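# Press the marked end of an ivory rocker switch

## Task

Push the marked end of the ivory rocker switch down so that it stays pressed, with the switch still lying flat. At the end, neither arm (nor a camera cable on it) may touch the switch, and every drink can, parts box and small stack bin must still be upright.

## Robot and tools

Robot: two 6-joint arms, left_arm and right_arm, each with a parallel gripper. Every joint list follows one order: waist, shoulder, elbow, wrist pitch, wrist yaw, wrist roll. Stated ranges in rad: waist -2.618 to 3.054, shoulder 0.000 to 3.142, elbow 0.000 to 3.142, wrist pitch -1.571 to 1.571, wrist yaw -1.571 to 1.571, wrist roll -2.094 to 2.094. A joint's true end may differ by up to 0.059 rad. The fingers point along the gripper's +z axis and open and close along its y axis. The reported hand point sits between the finger pads, roughly 1 cm behind the tips.

Scene frame: the origin is at table-top height, halfway between the two arms' nominal bases. +z is up, +x points out over the table, and left_arm is on the +y side. Arm names do not match image sides. Printed hand positions and orientations can be wrong by a few centimetres, more at long reach.

A row is one flat list of 14 numbers, each in [-1, 1]. The first 7 belong to left_arm (six joint values, then opening) and the last 7 to right_arm, in the same layout. Send all 14 even when only one arm moves. The joint values are offsets, not poses. They are measured from the Joint targets shown when the action or call begins, not from the previous row, so sending the same offset twice moves the joint twice. Scale: 1.0 equals 2.224 rad for waist, shoulder and elbow, and 8.485 rad for the three wrist joints. Opening is absolute: +1 fully open, -1 closed. Send 0 to keep a joint at its target. Sending 0 for an opening is a real command, so to leave a gripper alone repeat its current value (shown under Tool commands).

execute_actions(actions, cameras): actions is a list of actions. Each action is a table of up to 15 rows, and each row lasts one control step of 1/30 s. A shorter table repeats its last row until 15 steps are used. An empty list only returns the state and images. If an action would push any joint more than 0.059 rad beyond its range, that action is rejected for both arms. If the first action fails this check, or any action is malformed, the whole call is rejected. The result also lists joint angles at some control steps.

move(target, speed, blend, opening_speed, blocking, cameras): target is either one 14-number row or a list of up to 15 rows. Every row gives offsets from the same starting Joint targets. All joints travel together along a path, so grippers usually follow curves. speed is in rad/s for the joint with the longest way to go: 0.01 to 12.57, default 0.5. It can be one value or one per target. blend (rad) rounds the corners at intermediate targets. opening_speed is the rate of gripper opening change per second on the -1 to +1 scale, at least 0.2. blocking=false returns after about 0.5 s while the move keeps running. The path does not steer around obstacles or the other arm. A fast move makes a contact hit harder, and aiming far beyond a surface presses harder. The result adds a move: line: done, off_target (at rest more than 0.035 rad from target), moving, held or fault. limits=held means some steps were held back. done does not mean there was no contact.

wait(seconds): 0 to 10 s; each arm holds its last command, and any running move continues. stop(): brakes the running move, which needs some distance. zoom_image(camera, region): camera is cam_head_left or cam_head_right. region is [x0, y0, x1, y1] in image pixels with the origin at top left, no larger than 504 by 504. It works only on that camera's newest image. finished_scene(scene): give the current scene's integer number to end the scene. This cannot be undone, so call it only once the switch is held down and the hand has moved off it.

Results: Joint positions (rad) and Joint velocities (rad/s), one block per arm, with the finger-pad gap last (m; 0.094 fully open). Also Joint targets (the base for your next offsets), end_effector_position (m) and end_effector_quat_wxyz in the scene frame, grip_measured (on the opening scale, reading a little wide when empty), and Joint torques (offset and noisy; joints 1 to 3 wrap around at ±28 N m). Other lines: joint sent to its limit; joint command not followed (the clearance check changed targets); MOTOR HOT (75 °C); OVER-TEMPERATURE FAULT (90 °C, after which that arm folds up and stays idle). Velocities within noise means the arm is still.

Motion limits: each joint's target can lead its measured angle by at most 0.339 rad (waist, shoulder, elbow) or 2.2 rad (wrist joints). Targets that would put the gripper more than 200 mm from where it is are pulled back, so large moves can need several actions. If an arm is stuck pushing, command its targets back past its measured positions.

Cameras: cam_head_left and cam_head_right, both 896x504, mounted above and behind the table, looking down and out along +x. Pinhole calibrations with K and T_world_to_cam are provided. They can be off by about 2 degrees and 9 mm, and are most reliable near the image centre.

Avoid: striking the switch hard; fast moves into contact; knocking over the can, box or bin; anything falling off the table; contact between the two arms; and holding an arm stretched out or pressing against something for a long time, which heats the motors. Press the marked end with a slow, short push, then lift clear so nothing touches the switch.

Each tool is called after "Request:" as name([rows], argument=value, ...), one row to a line, values as JSON.

## Session

Request:
execute_actions(actions=[])

Scene clock: 0.00 s.
left_arm: end_effector_position=(+0.4286, +0.2967, +0.1025) grip_measured=+1.000 end_effector_quat_wxyz=(+0.594, -0.058, +0.801, +0.043) | right_arm: end_effector_position=(+0.4064, -0.2592, +0.1034) grip_measured=+1.000 end_effector_quat_wxyz=(+0.590, +0.008, +0.807, -0.016)
Joint positions: left_arm=[0.015 1.55 0.343 0.908 -0.141 -0.044 0.094] | right_arm=[-0.012 1.559 0.377 0.875 -0.004 -0.019 0.094]
Joint velocities: within noise
Joint torques (N m): no reading
Heat: left arm: 25 °C; right arm: 29 °C.
Joint targets: left_arm=[0.015 1.542 0.352 0.915 -0.142 -0.045] | right_arm=[-0.012 1.552 0.383 0.873 -0.004 -0.019]
Tool commands: left_gripper/opening=+1.0 right_gripper/opening=+1.0

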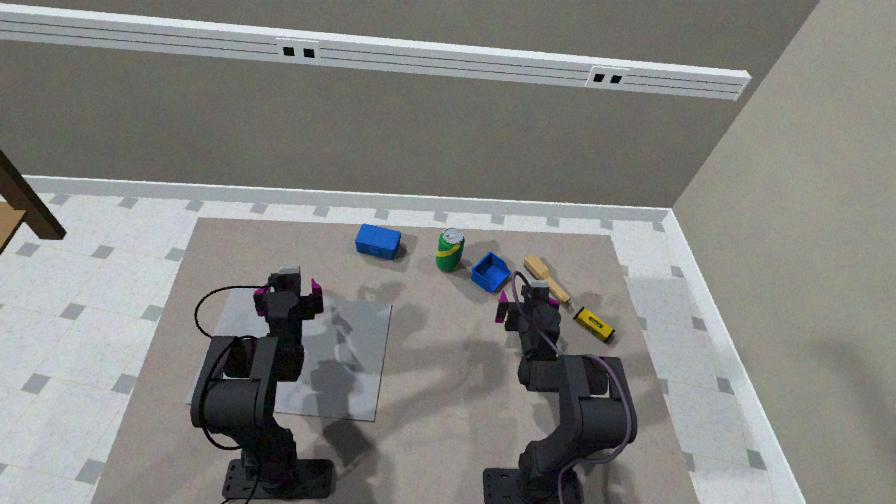

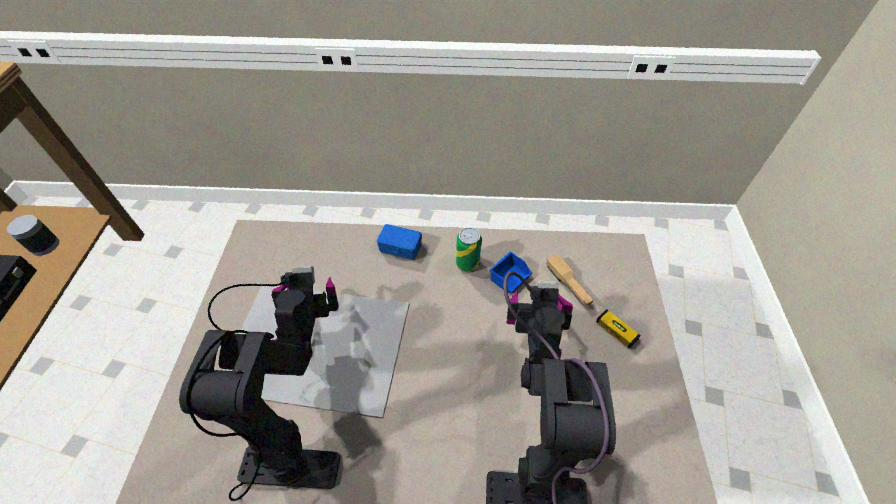

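Request:
zoom_image(camera="cam_head_left", region=[400, 200, 700, 369])

Request:
zoom_image(camera="cam_head_left", region=[130, 200, 430, 369])

Request:
zoom_image(camera="cam_head_right", region=[160, 200, 460, 369])

Request:
zoom_image(camera="cam_head_right", region=[420, 200, 720, 369])

Scaled by 1.680 from the camera's 896x504 image, which has a finer 1280x720 frame.

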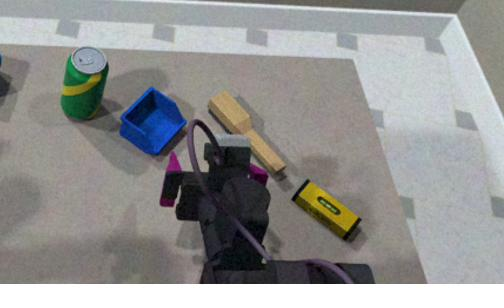

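Scaled by 1.680 from the camera's 896x504 image, which has a finer 1280x720 frame.

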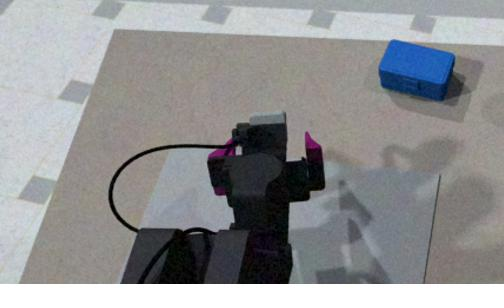

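Scaled by 1.680 from the camera's 896x504 image, which has a finer 1280x720 frame.

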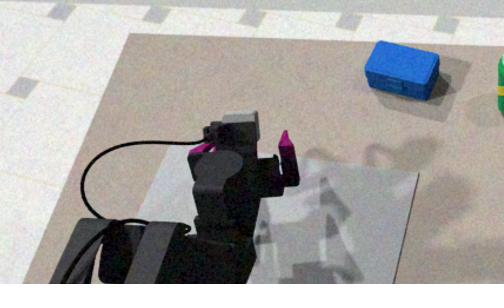

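Scaled by 1.680 from the camera's 896x504 image, which has a finer 1280x720 frame.

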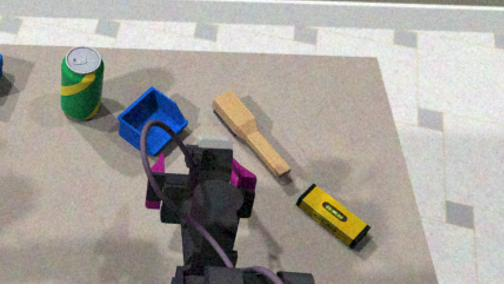

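Request:
move([
  [0,0,0.2248,0,0,0,1,0,0,0.2248,0,0,0,1],
  [0.45,0,0.2248,0,0,0,1,-0.45,0,0.2248,0,0,0,1],
], speed=0.8)

Scene clock: 19.07 s.
left_arm: end_effector_position=(+0.2727, +0.6905, +0.3160) grip_measured=+1.000 end_effector_quat_wxyz=(+0.665, -0.363, +0.520, +0.395) | right_arm: end_effector_position=(+0.2494, -0.6664, +0.3116) grip_measured=+1.000 end_effector_quat_wxyz=(+0.657, +0.319, +0.563, -0.388)
Joint positions: left_arm=[1.017 1.55 0.835 0.914 -0.142 -0.044 0.094] | right_arm=[-1.017 1.559 0.859 0.864 0.002 -0.019 0.094]
Joint velocities: within noise
Joint torques (N m): left_arm=[-0.16 -6.97 9.35 2.09 0.01 -0.04] | right_arm=[0.64 -6.28 9.47 2.11 -0.09 -0.02]
Heat: left arm: 29 °C; right arm: 33 °C.
Joint targets: left_arm=[1.015 1.542 0.852 0.915 -0.142 -0.045] | right_arm=[-1.013 1.552 0.883 0.873 -0.004 -0.019]
move: done

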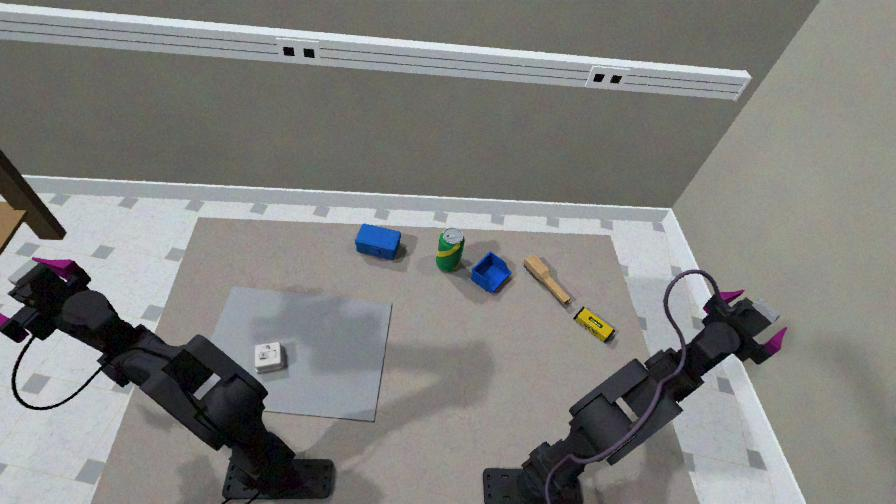

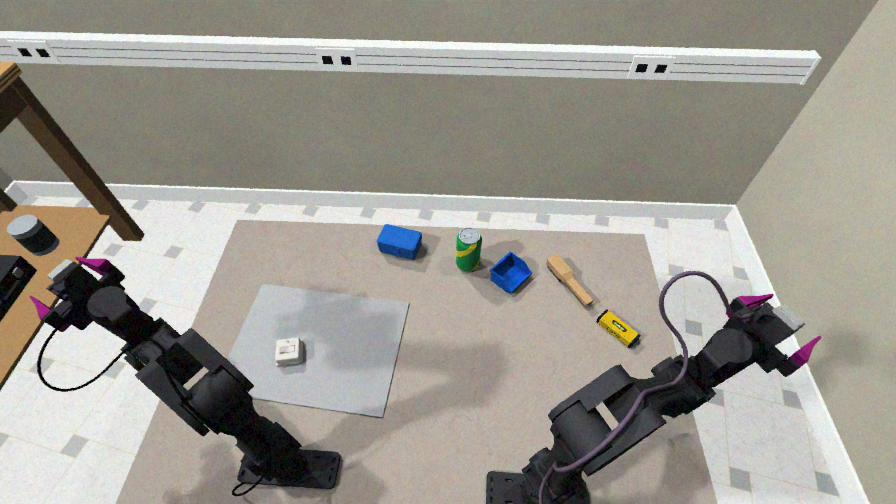

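Request:
zoom_image(camera="cam_head_left", region=[235, 330, 305, 386])

Request:
zoom_image(camera="cam_head_right", region=[255, 325, 325, 381])

Scaled by 7.200 from the camera's 896x504 image, which has a finer 1280x720 frame.

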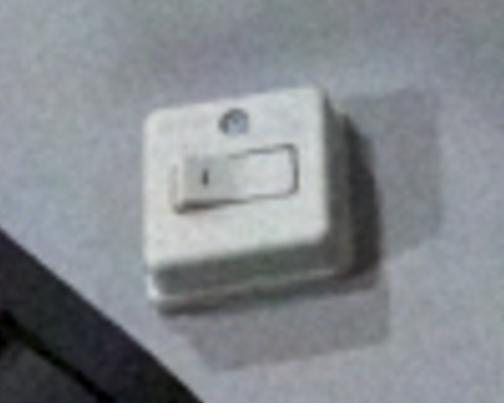

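Scaled by 7.200 from the camera's 896x504 image, which has a finer 1280x720 frame.

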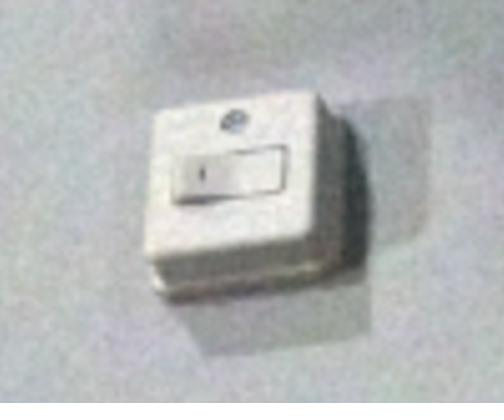

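Request:
move(target=[-0.3395,0.0697,0.3183,-0.2768,0.0167,0.0053,-1,0,0,0,0,0,0,-1], speed=1.2)

Scene clock: 68.20 s.
left_arm: end_effector_position=(+0.3245, +0.3474, +0.1562) grip_measured=-0.995 end_effector_quat_wxyz=(-0.001, -0.128, +0.992, +0.005) | right_arm: end_effector_position=(+0.2496, -0.6663, +0.3116) grip_measured=-0.996 end_effector_quat_wxyz=(+0.657, +0.319, +0.563, -0.388)
Joint positions: left_arm=[0.264 1.679 1.533 -1.425 -0.01 -0.01 0] | right_arm=[-1.017 1.559 0.859 0.864 0.002 -0.019 0]
Joint velocities: within noise
Joint torques (N m): left_arm=[-0.31 -5.18 9.44 0.44 0.11 0.07] | right_arm=[0.31 -6.27 9.47 2.11 -0.09 -0.02]
Heat: left arm: 32 °C; right arm: 36 °C.
Joint targets: left_arm=[0.260 1.697 1.560 -1.434 0.000 0.000] | right_arm=[-1.013 1.552 0.883 0.873 -0.004 -0.019]
move: done

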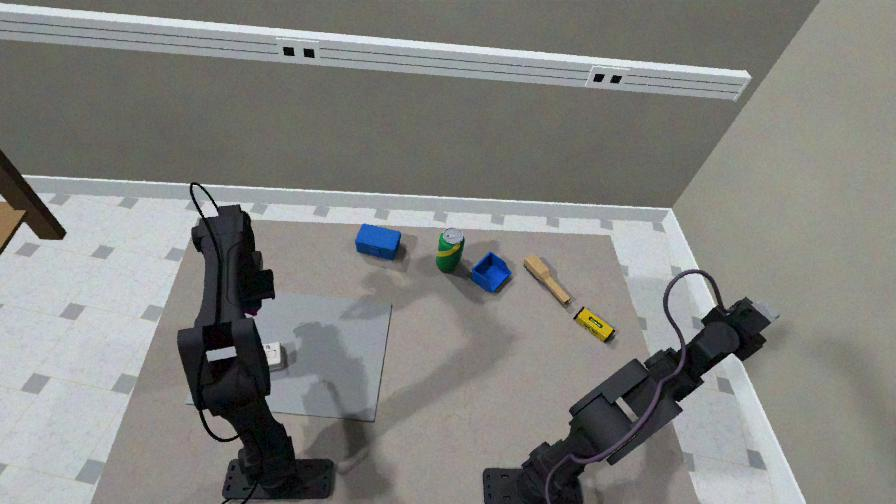

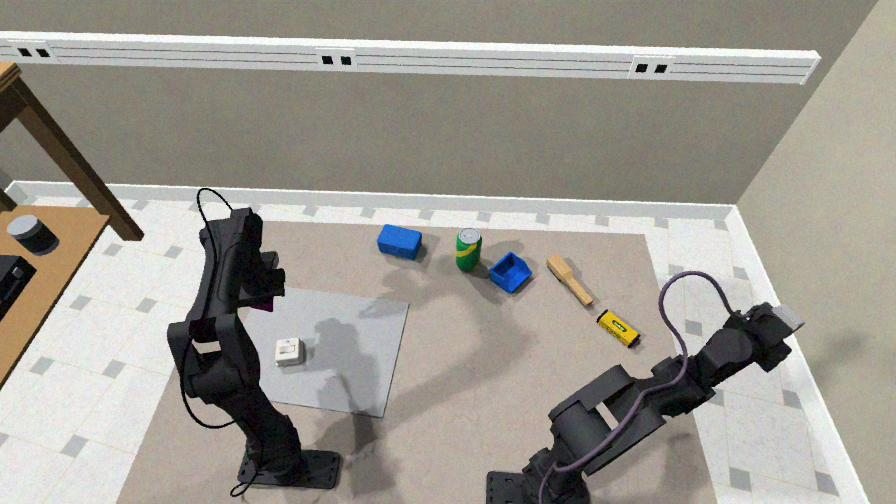

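Request:
zoom_image(camera="cam_head_right", region=[225, 270, 325, 370])

Request:
zoom_image(camera="cam_head_left", region=[205, 270, 305, 370])

Scaled by 5.040 from the camera's 896x504 image, which has a finer 1280x720 frame.

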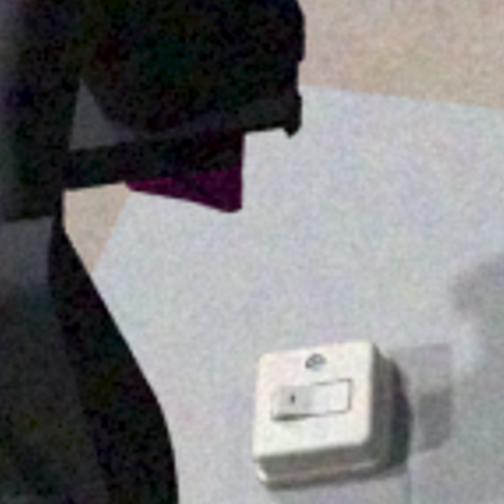

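Scaled by 5.040 from the camera's 896x504 image, which has a finer 1280x720 frame.

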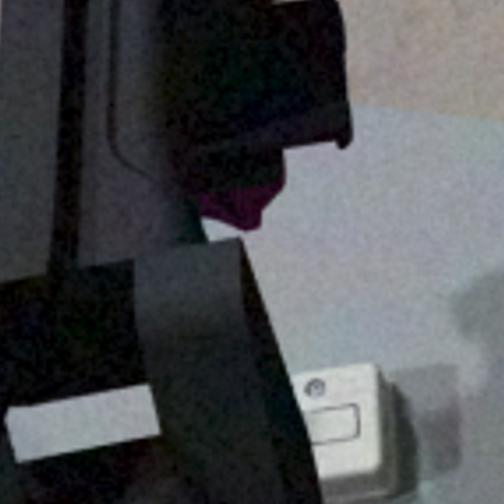

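Request:
move(target=[0.0139,-0.0418,-0.2007,0.0417,0,0,-1,0,0,0,0,0,0,-1], speed=0.6)

Request:
zoom_image(camera="cam_head_right", region=[240, 290, 340, 390])

Request:
zoom_image(camera="cam_head_left", region=[220, 300, 320, 400])

Scene clock: 82.70 s.
left_arm: end_effector_position=(+0.2932, +0.3454, +0.0633) grip_measured=-0.995 end_effector_quat_wxyz=(-0.024, -0.138, +0.990, +0.002) | right_arm: end_effector_position=(+0.2496, -0.6663, +0.3116) grip_measured=-0.996 end_effector_quat_wxyz=(+0.657, +0.319, +0.563, -0.388)
Joint positions: left_arm=[0.285 1.641 1.117 -1.095 -0.01 -0.01 0] | right_arm=[-1.017 1.559 0.859 0.864 0.002 -0.019 0]
Joint velocities: within noise
Joint torques (N m): left_arm=[0.51 -9.16 6.12 0.58 0.13 0.09] | right_arm=[0.31 -6.28 9.48 2.11 -0.09 -0.02]
Heat: left arm: 29 °C; right arm: 36 °C.
Joint targets: left_arm=[0.291 1.604 1.113 -1.080 0.000 0.000] | right_arm=[-1.013 1.552 0.883 0.873 -0.004 -0.019]
move: off_target (left_arm); left_arm: the shoulder is farthest, 0.037 rad from its target

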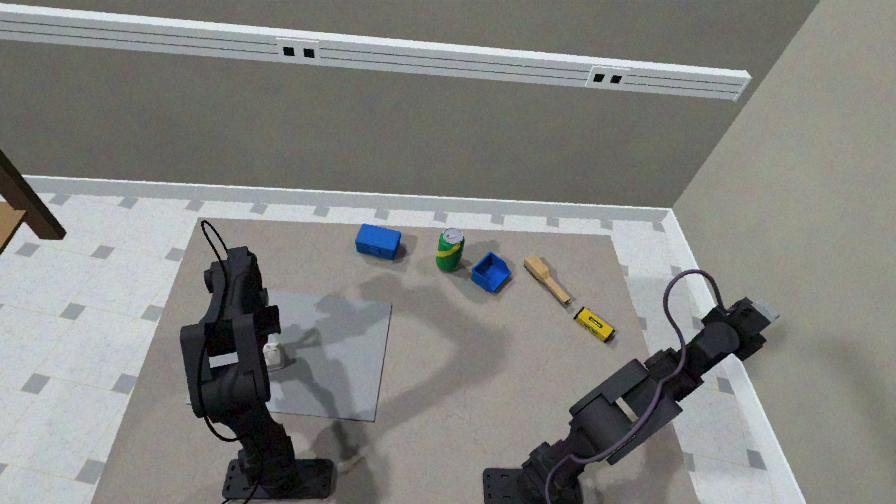

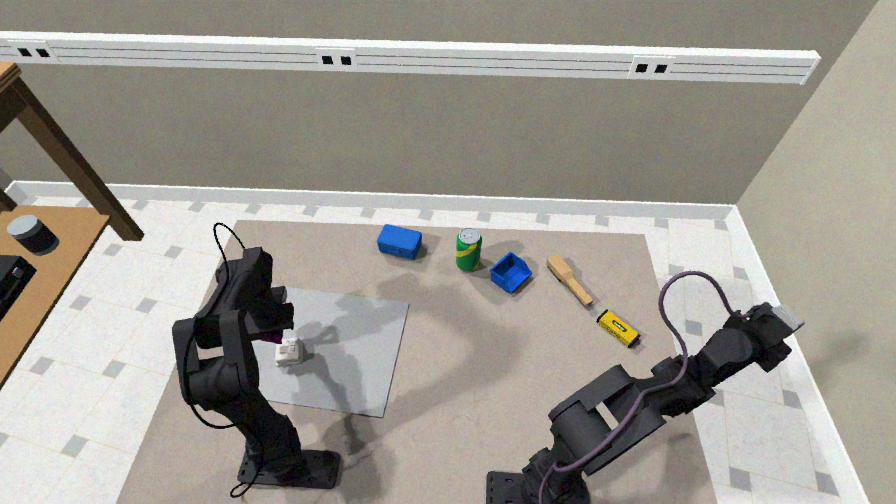

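Scaled by 5.040 from the camera's 896x504 image, which has a finer 1280x720 frame.

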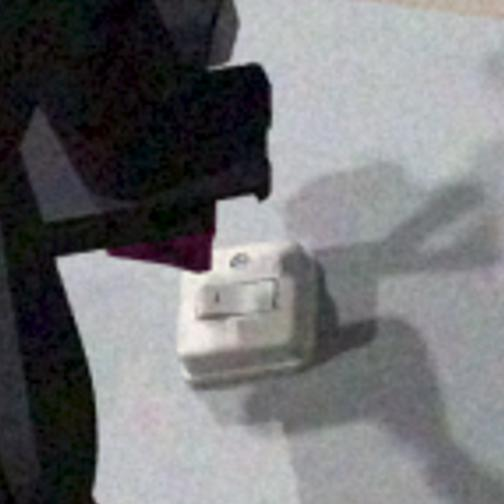

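Scaled by 5.040 from the camera's 896x504 image, which has a finer 1280x720 frame.

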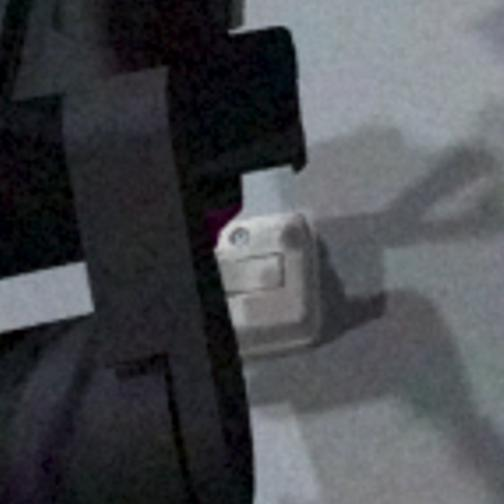

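Request:
move(target=[0,0.0047,-0.0136,0.0048,0,0,-1,0,0,0,0,0,0,-1], speed=0.2, cameras=[])

Request:
move(target=[0,0.0047,-0.0136,0.0048,0,0,-1,0,0,0,0,0,0,-1], speed=0.2, cameras=["cam_head_right"])

Request:
zoom_image(camera="cam_head_right", region=[240, 290, 340, 390])

Scene clock: 87.07 s.
left_arm: end_effector_position=(+0.2943, +0.3457, +0.0566) grip_measured=-0.995 end_effector_quat_wxyz=(-0.018, -0.138, +0.990, +0.003) | right_arm: end_effector_position=(+0.2496, -0.6663, +0.3116) grip_measured=-0.996 end_effector_quat_wxyz=(+0.657, +0.319, +0.563, -0.388)
Joint positions: left_arm=[0.285 1.641 1.09 -1.054 -0.01 -0.01 0] | right_arm=[-1.017 1.559 0.859 0.864 0.002 -0.019 0]
Joint velocities: within noise
Joint torques (N m): left_arm=[0.49 -8.28 5.82 0.62 0.11 0.09] | right_arm=[0.31 -6.27 9.47 2.11 -0.09 -0.02]
Heat: left arm: 28 °C; right arm: 36 °C.
Joint targets: left_arm=[0.291 1.614 1.083 -1.039 0.000 0.000] | right_arm=[-1.013 1.552 0.883 0.873 -0.004 -0.019]
move: done
No camera images: "cameras" was empty.

Scene clock: 88.03 s.
left_arm: end_effector_position=(+0.2945, +0.3457, +0.0493) grip_measured=-0.995 end_effector_quat_wxyz=(-0.013, -0.138, +0.990, +0.003) | right_arm: end_effector_position=(+0.2496, -0.6663, +0.3116) grip_measured=-0.996 end_effector_quat_wxyz=(+0.657, +0.319, +0.563, -0.388)
Joint positions: left_arm=[0.285 1.641 1.06 -1.014 -0.01 -0.01 0] | right_arm=[-1.017 1.559 0.859 0.864 0.002 -0.019 0]
Joint velocities: within noise
Joint torques (N m): left_arm=[0.55 -7.36 5.75 0.59 0.12 0.07] | right_arm=[0.34 -6.28 9.47 2.11 -0.1 -0.02]
Heat: left arm: 28 °C; right arm: 36 °C.
Joint targets: left_arm=[0.291 1.624 1.053 -0.999 0.000 0.000] | right_arm=[-1.013 1.552 0.883 0.873 -0.004 -0.019]
move: done
Images, in order (width x height): cam_head_right 896x504.

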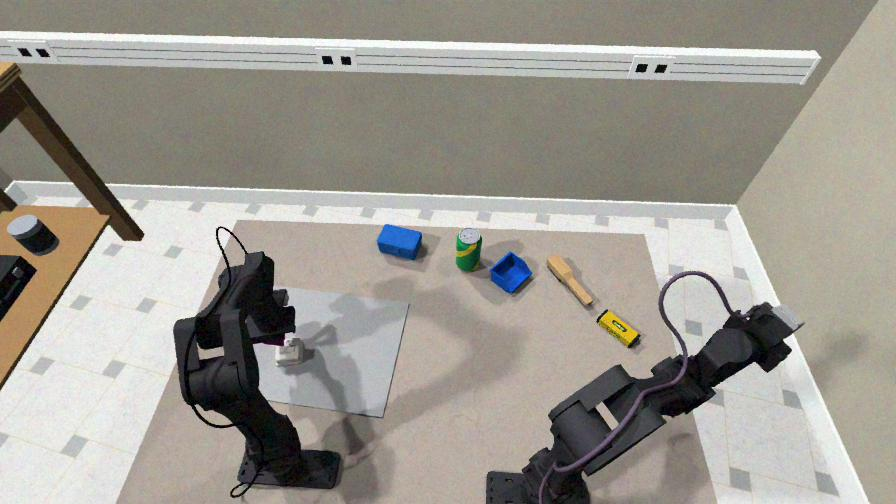

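Scaled by 5.040 from the camera's 896x504 image, which has a finer 1280x720 frame.

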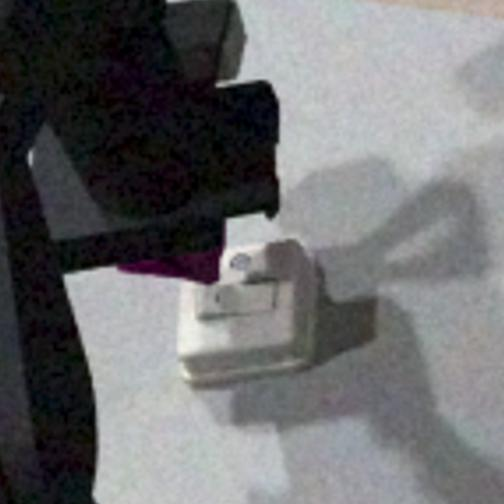

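Request:
move(target=[0,0.0047,-0.0136,0.0048,0,0,-1,0,0,0,0,0,0,-1], speed=0.2, cameras=["cam_head_right"])

Request:
zoom_image(camera="cam_head_right", region=[240, 290, 340, 390])

Scene clock: 90.17 s.
left_arm: end_effector_position=(+0.2943, +0.3457, +0.0420) grip_measured=-0.995 end_effector_quat_wxyz=(-0.007, -0.138, +0.990, +0.004) | right_arm: end_effector_position=(+0.2496, -0.6663, +0.3116) grip_measured=-0.996 end_effector_quat_wxyz=(+0.657, +0.319, +0.563, -0.388)
Joint positions: left_arm=[0.285 1.641 1.029 -0.973 -0.01 -0.01 0] | right_arm=[-1.017 1.559 0.859 0.864 0.002 -0.019 0]
Joint velocities: within noise
Joint torques (N m): left_arm=[0.35 -6.41 5.81 0.67 0.13 0.08] | right_arm=[0.32 -6.3 9.48 2.11 -0.09 -0.02]
Heat: left arm: 28 °C; right arm: 36 °C.
Joint targets: left_arm=[0.291 1.635 1.023 -0.958 0.000 0.000] | right_arm=[-1.013 1.552 0.883 0.873 -0.004 -0.019]
move: done
Images, in order (width x height): cam_head_right 896x504.

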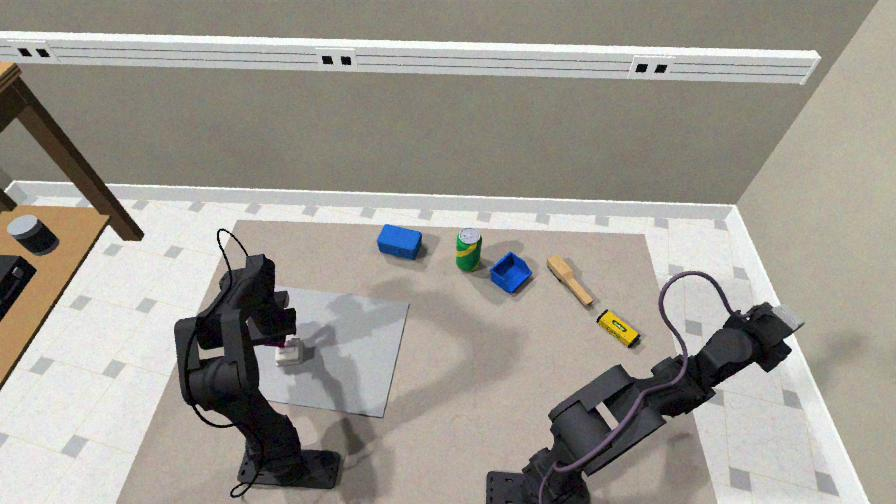

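Scaled by 5.040 from the camera's 896x504 image, which has a finer 1280x720 frame.

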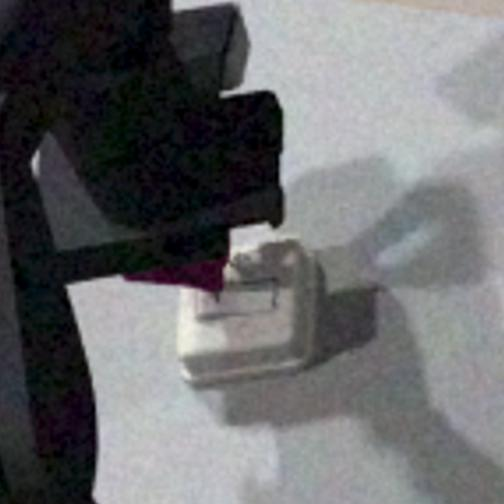

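Request:
move(target=[0,0.0047,-0.0136,0.0048,0,0,-1,0,0,0,0,0,0,-1], speed=0.2, cameras=["cam_head_right"])

Request:
zoom_image(camera="cam_head_right", region=[240, 290, 340, 390])

Scene clock: 92.03 s.
left_arm: end_effector_position=(+0.2947, +0.3458, +0.0370) grip_measured=-0.995 end_effector_quat_wxyz=(-0.003, -0.138, +0.990, +0.005) | right_arm: end_effector_position=(+0.2496, -0.6663, +0.3116) grip_measured=-0.996 end_effector_quat_wxyz=(+0.657, +0.319, +0.563, -0.388)
Joint positions: left_arm=[0.285 1.641 1.008 -0.942 -0.01 -0.01 0] | right_arm=[-1.017 1.559 0.859 0.864 0.002 -0.019 0]
Joint velocities: within noise
Joint torques (N m): left_arm=[0.46 -5.57 4.96 0.75 0.12 0.08] | right_arm=[0.32 -6.28 9.48 2.11 -0.1 -0.02]
Heat: left arm: 28 °C; right arm: 36 °C.
Joint targets: left_arm=[0.291 1.645 0.993 -0.917 0.000 0.000] | right_arm=[-1.013 1.552 0.883 0.873 -0.004 -0.019]
move: done
Images, in order (width x height): cam_head_right 896x504.

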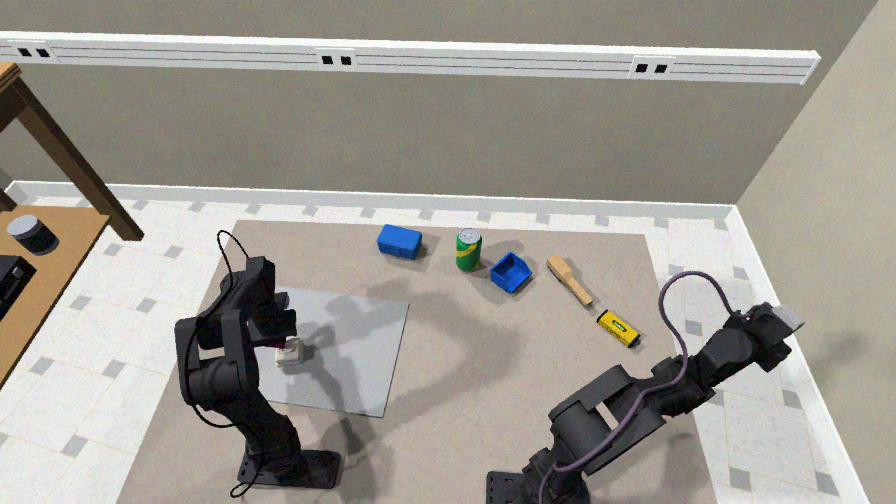

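Scaled by 5.040 from the camera's 896x504 image, which has a finer 1280x720 frame.

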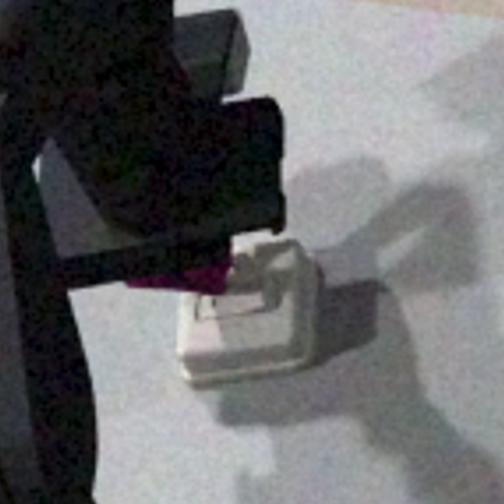

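Request:
move(target=[0,0.0047,-0.0136,0.0048,0,0,-1,0,0,0,0,0,0,-1], speed=0.2, cameras=["cam_head_right"])

Request:
zoom_image(camera="cam_head_right", region=[240, 290, 340, 390])

Scene clock: 94.23 s.
left_arm: end_effector_position=(+0.2943, +0.3457, +0.0359) grip_measured=-0.995 end_effector_quat_wxyz=(-0.002, -0.138, +0.990, +0.005) | right_arm: end_effector_position=(+0.2496, -0.6663, +0.3116) grip_measured=-0.996 end_effector_quat_wxyz=(+0.657, +0.319, +0.563, -0.388)
Joint positions: left_arm=[0.285 1.639 1.001 -0.935 -0.01 -0.01 0] | right_arm=[-1.017 1.559 0.859 0.864 0.002 -0.019 0]
Joint velocities: within noise
Joint torques (N m): left_arm=[0.44 -4.45 2.84 1.12 0.12 0.06] | right_arm=[0.32 -6.28 9.47 2.11 -0.1 -0.02]
Heat: left arm: 27 °C; right arm: 36 °C.
Joint targets: left_arm=[0.291 1.656 0.962 -0.876 0.000 0.000] | right_arm=[-1.013 1.552 0.883 0.873 -0.004 -0.019]
move: off_target (left_arm); left_arm: the wrist pitch is farthest, 0.059 rad from its target
Images, in order (width x height): cam_head_right 896x504.

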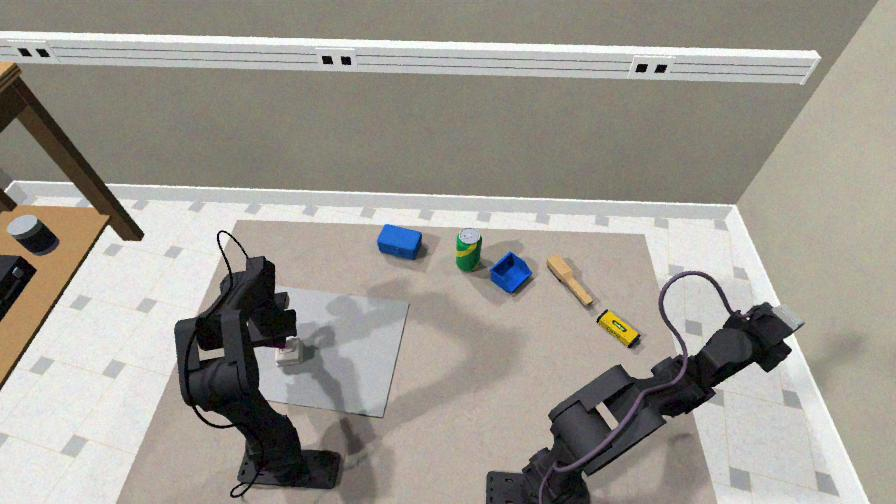

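Scaled by 5.040 from the camera's 896x504 image, which has a finer 1280x720 frame.

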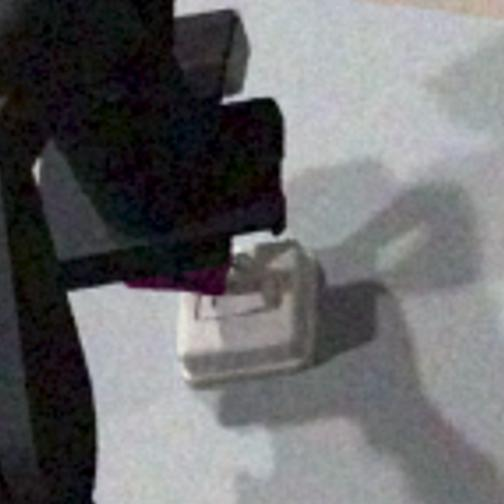

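Request:
move([
  [0,-0.0144,0.0409,-0.0145,0,0,-1,0,0,0,0,0,0,-1],
  [0.0175,-0.0144,0.0409,-0.0145,0,0,-1,0,0,0,0,0,0,-1],
], speed=0.2, cameras=["cam_head_right"])

Request:
zoom_image(camera="cam_head_right", region=[240, 290, 340, 390])

Scene clock: 98.03 s.
left_arm: end_effector_position=(+0.2872, +0.3549, +0.0429) grip_measured=-0.995 end_effector_quat_wxyz=(-0.015, -0.158, +0.987, +0.002) | right_arm: end_effector_position=(+0.2496, -0.6663, +0.3116) grip_measured=-0.996 end_effector_quat_wxyz=(+0.657, +0.319, +0.563, -0.388)
Joint positions: left_arm=[0.326 1.637 1.029 -0.991 -0.008 -0.01 0] | right_arm=[-1.017 1.559 0.859 0.864 0.002 -0.019 0]
Joint velocities: within noise
Joint torques (N m): left_arm=[0.34 -6.98 8.81 0.42 0.1 0.08] | right_arm=[0.31 -6.28 9.47 2.11 -0.09 -0.02]
Heat: left arm: 27 °C; right arm: 37 °C.
Joint targets: left_arm=[0.330 1.624 1.053 -0.999 0.000 0.000] | right_arm=[-1.013 1.552 0.883 0.873 -0.004 -0.019]
move: done
Images, in order (width x height): cam_head_right 896x504.

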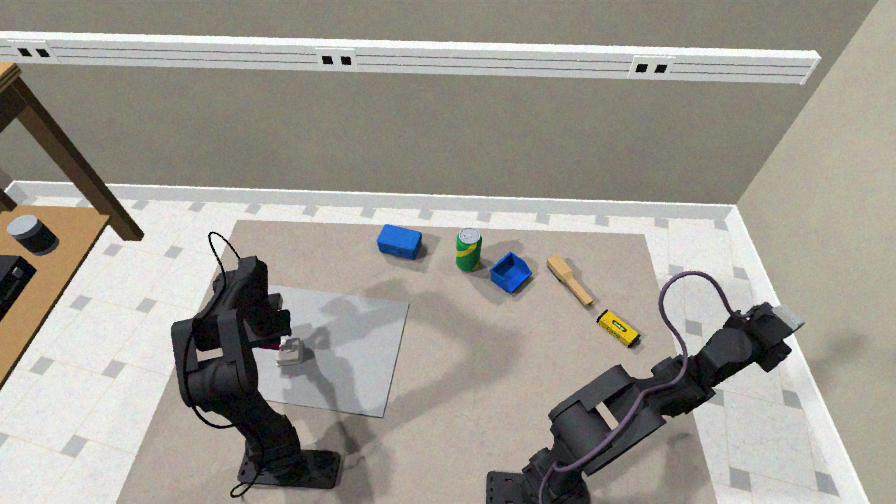

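Scaled by 5.040 from the camera's 896x504 image, which has a finer 1280x720 frame.

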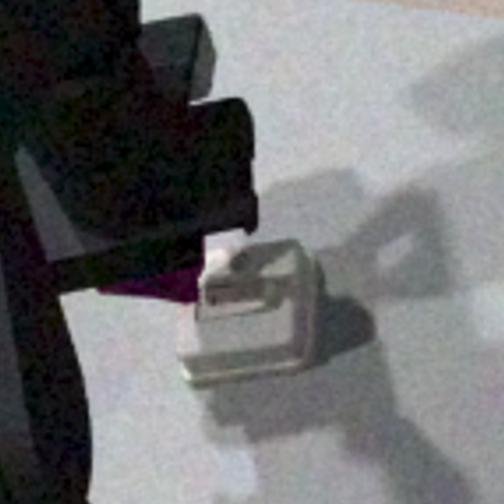

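Request:
move([
  [-0.0112,0,0,0,0,0,-1,0,0,0,0,0,0,-1],
  [-0.0112,0.009,-0.0128,0.0057,0,0,-1,0,0,0,0,0,0,-1],
], speed=0.2, cameras=["cam_head_right"])

Request:
zoom_image(camera="cam_head_right", region=[240, 290, 340, 390])

Scene clock: 101.63 s.
left_arm: end_effector_position=(+0.2943, +0.3525, +0.0428) grip_measured=-0.995 end_effector_quat_wxyz=(-0.003, -0.151, +0.989, +0.003) | right_arm: end_effector_position=(+0.2496, -0.6663, +0.3116) grip_measured=-0.996 end_effector_quat_wxyz=(+0.657, +0.319, +0.563, -0.388)
Joint positions: left_arm=[0.31 1.637 1.029 -0.967 -0.008 -0.01 0] | right_arm=[-1.017 1.559 0.859 0.864 0.002 -0.019 0]
Joint velocities: within noise
Joint torques (N m): left_arm=[-0.49 -5.45 5.94 0.66 0.11 0.08] | right_arm=[0.32 -6.28 9.48 2.1 -0.09 -0.02]
Heat: left arm: 27 °C; right arm: 37 °C.
Joint targets: left_arm=[0.305 1.644 1.025 -0.951 0.000 0.000] | right_arm=[-1.013 1.552 0.883 0.873 -0.004 -0.019]
move: done
Images, in order (width x height): cam_head_right 896x504.

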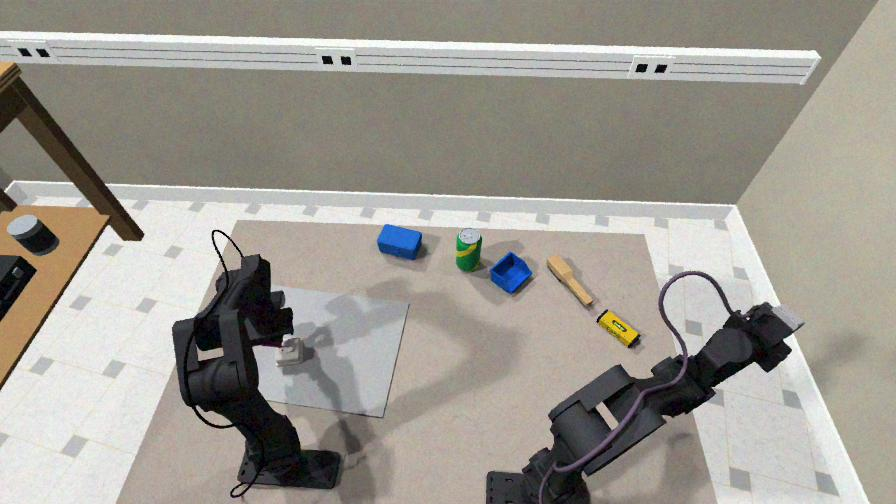

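Scaled by 5.040 from the camera's 896x504 image, which has a finer 1280x720 frame.

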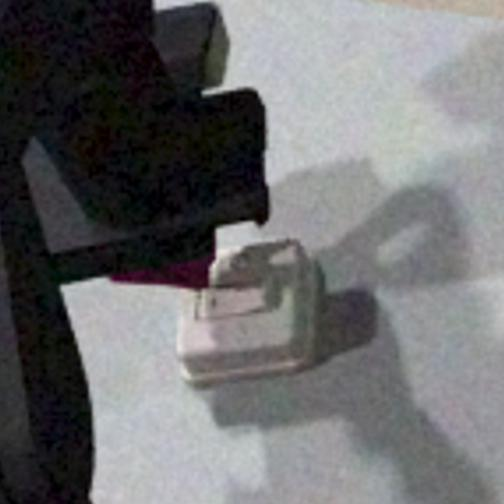

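Request:
move(target=[0,0.0047,-0.0136,0.0048,0,0,-1,0,0,0,0,0,0,-1], speed=0.2, cameras=["cam_head_right"])

Request:
zoom_image(camera="cam_head_right", region=[240, 290, 340, 390])

Request:
move(target=[0,0.0047,-0.0136,0.0048,0,0,-1,0,0,0,0,0,0,-1], speed=0.2, cameras=["cam_head_right"])

Request:
zoom_image(camera="cam_head_right", region=[240, 290, 340, 390])

Scene clock: 104.07 s.
left_arm: end_effector_position=(+0.2932, +0.3522, +0.0371) grip_measured=-0.995 end_effector_quat_wxyz=(+0.000, -0.151, +0.989, +0.004) | right_arm: end_effector_position=(+0.2496, -0.6663, +0.3116) grip_measured=-0.996 end_effector_quat_wxyz=(+0.657, +0.319, +0.563, -0.388)
Joint positions: left_arm=[0.31 1.637 1.005 -0.937 -0.008 -0.01 0] | right_arm=[-1.017 1.559 0.859 0.864 0.002 -0.019 0]
Joint velocities: within noise
Joint torques (N m): left_arm=[-0.53 -4.66 5.39 0.79 0.09 0.09] | right_arm=[0.32 -6.3 9.48 2.11 -0.1 -0.02]
Heat: left arm: 27 °C; right arm: 37 °C.
Joint targets: left_arm=[0.305 1.654 0.994 -0.910 0.000 0.000] | right_arm=[-1.013 1.552 0.883 0.873 -0.004 -0.019]
move: done
Images, in order (width x height): cam_head_right 896x504.

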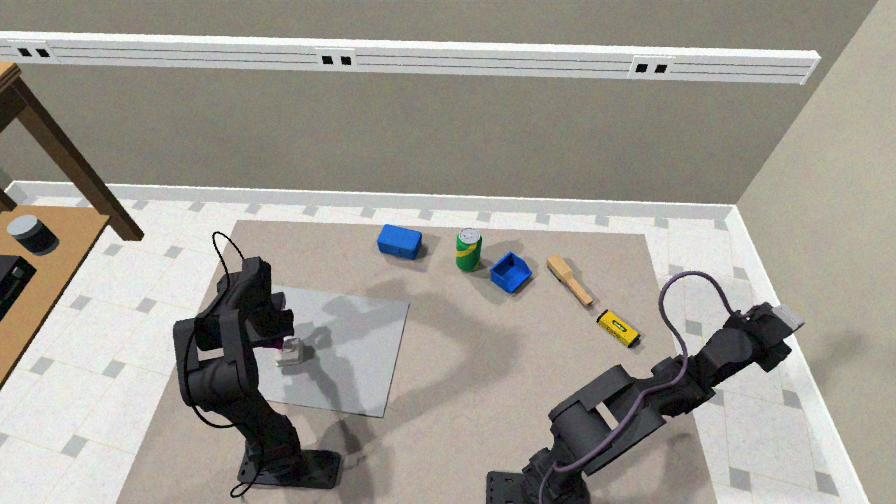

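Scaled by 5.040 from the camera's 896x504 image, which has a finer 1280x720 frame.

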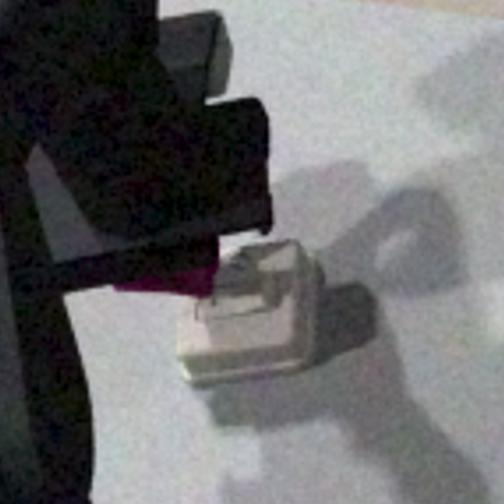

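Scene clock: 104.77 s.
left_arm: end_effector_position=(+0.2931, +0.3521, +0.0359) grip_measured=-0.995 end_effector_quat_wxyz=(+0.000, -0.151, +0.989, +0.004) | right_arm: end_effector_position=(+0.2496, -0.6663, +0.3116) grip_measured=-0.996 end_effector_quat_wxyz=(+0.657, +0.319, +0.563, -0.388)
Joint positions: left_arm=[0.31 1.637 1 -0.931 -0.008 -0.01 0] | right_arm=[-1.017 1.559 0.859 0.864 0.002 -0.019 0]
Joint velocities: within noise
Joint torques (N m): left_arm=[-0.47 -3.64 3.11 1.15 0.09 0.08] | right_arm=[0.31 -6.27 9.46 2.11 -0.09 -0.02]
Heat: left arm: 27 °C; right arm: 37 °C.
Joint targets: left_arm=[0.305 1.665 0.964 -0.870 0.000 0.000] | right_arm=[-1.013 1.552 0.883 0.873 -0.004 -0.019]
move: off_target (left_arm); left_arm: the wrist pitch is farthest, 0.062 rad from its target
Images, in order (width x height): cam_head_right 896x504.

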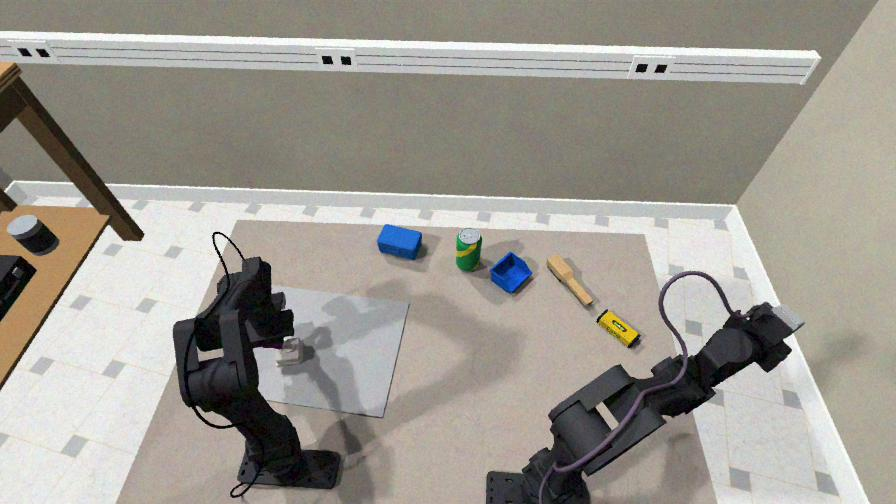

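Scaled by 5.040 from the camera's 896x504 image, which has a finer 1280x720 frame.

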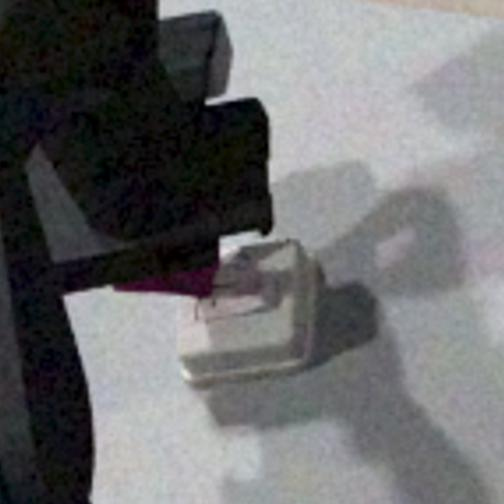

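Request:
move(target=[0,0.0047,-0.0136,0.0048,0,0,-1,0,0,0,0,0,0,-1], speed=0.2, cameras=["cam_head_right"])

Request:
zoom_image(camera="cam_head_right", region=[240, 290, 340, 390])

Scene clock: 106.53 s.
left_arm: end_effector_position=(+0.2927, +0.3520, +0.0351) grip_measured=-0.995 end_effector_quat_wxyz=(+0.005, -0.151, +0.989, +0.005) | right_arm: end_effector_position=(+0.2496, -0.6663, +0.3116) grip_measured=-0.996 end_effector_quat_wxyz=(+0.657, +0.319, +0.563, -0.388)
Joint positions: left_arm=[0.31 1.629 0.987 -0.918 -0.008 -0.01 0] | right_arm=[-1.017 1.559 0.859 0.864 0.002 -0.019 0]
Joint velocities: within noise
Joint torques (N m): left_arm=[-0.47 -2.13 1.46 1.46 0.1 0.06] | right_arm=[0.31 -6.28 9.47 2.11 -0.09 -0.03]
Heat: left arm: 27 °C; right arm: 37 °C.
Joint targets: left_arm=[0.305 1.675 0.934 -0.829 0.000 0.000] | right_arm=[-1.013 1.552 0.883 0.873 -0.004 -0.019]
move: off_target (left_arm); left_arm: the wrist pitch is farthest, 0.089 rad from its target
Images, in order (width x height): cam_head_right 896x504.

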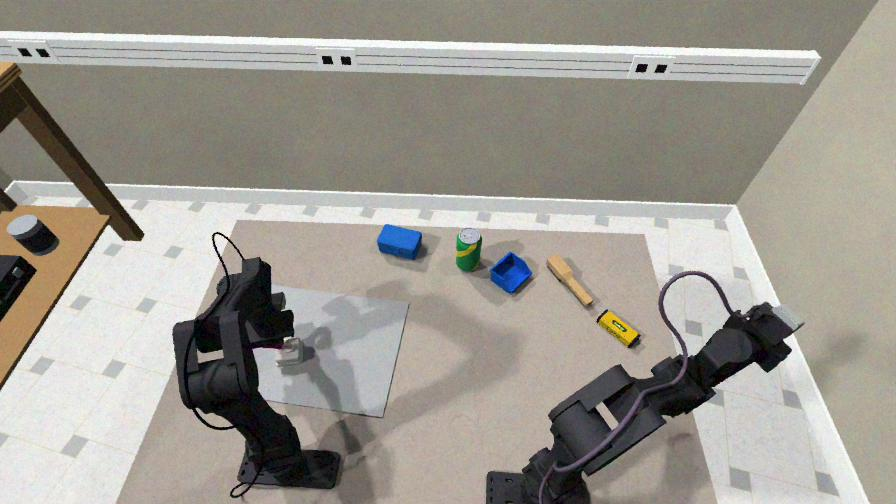

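Scaled by 5.040 from the camera's 896x504 image, which has a finer 1280x720 frame.

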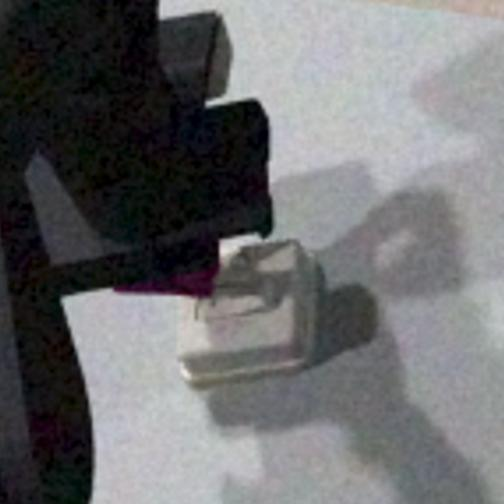

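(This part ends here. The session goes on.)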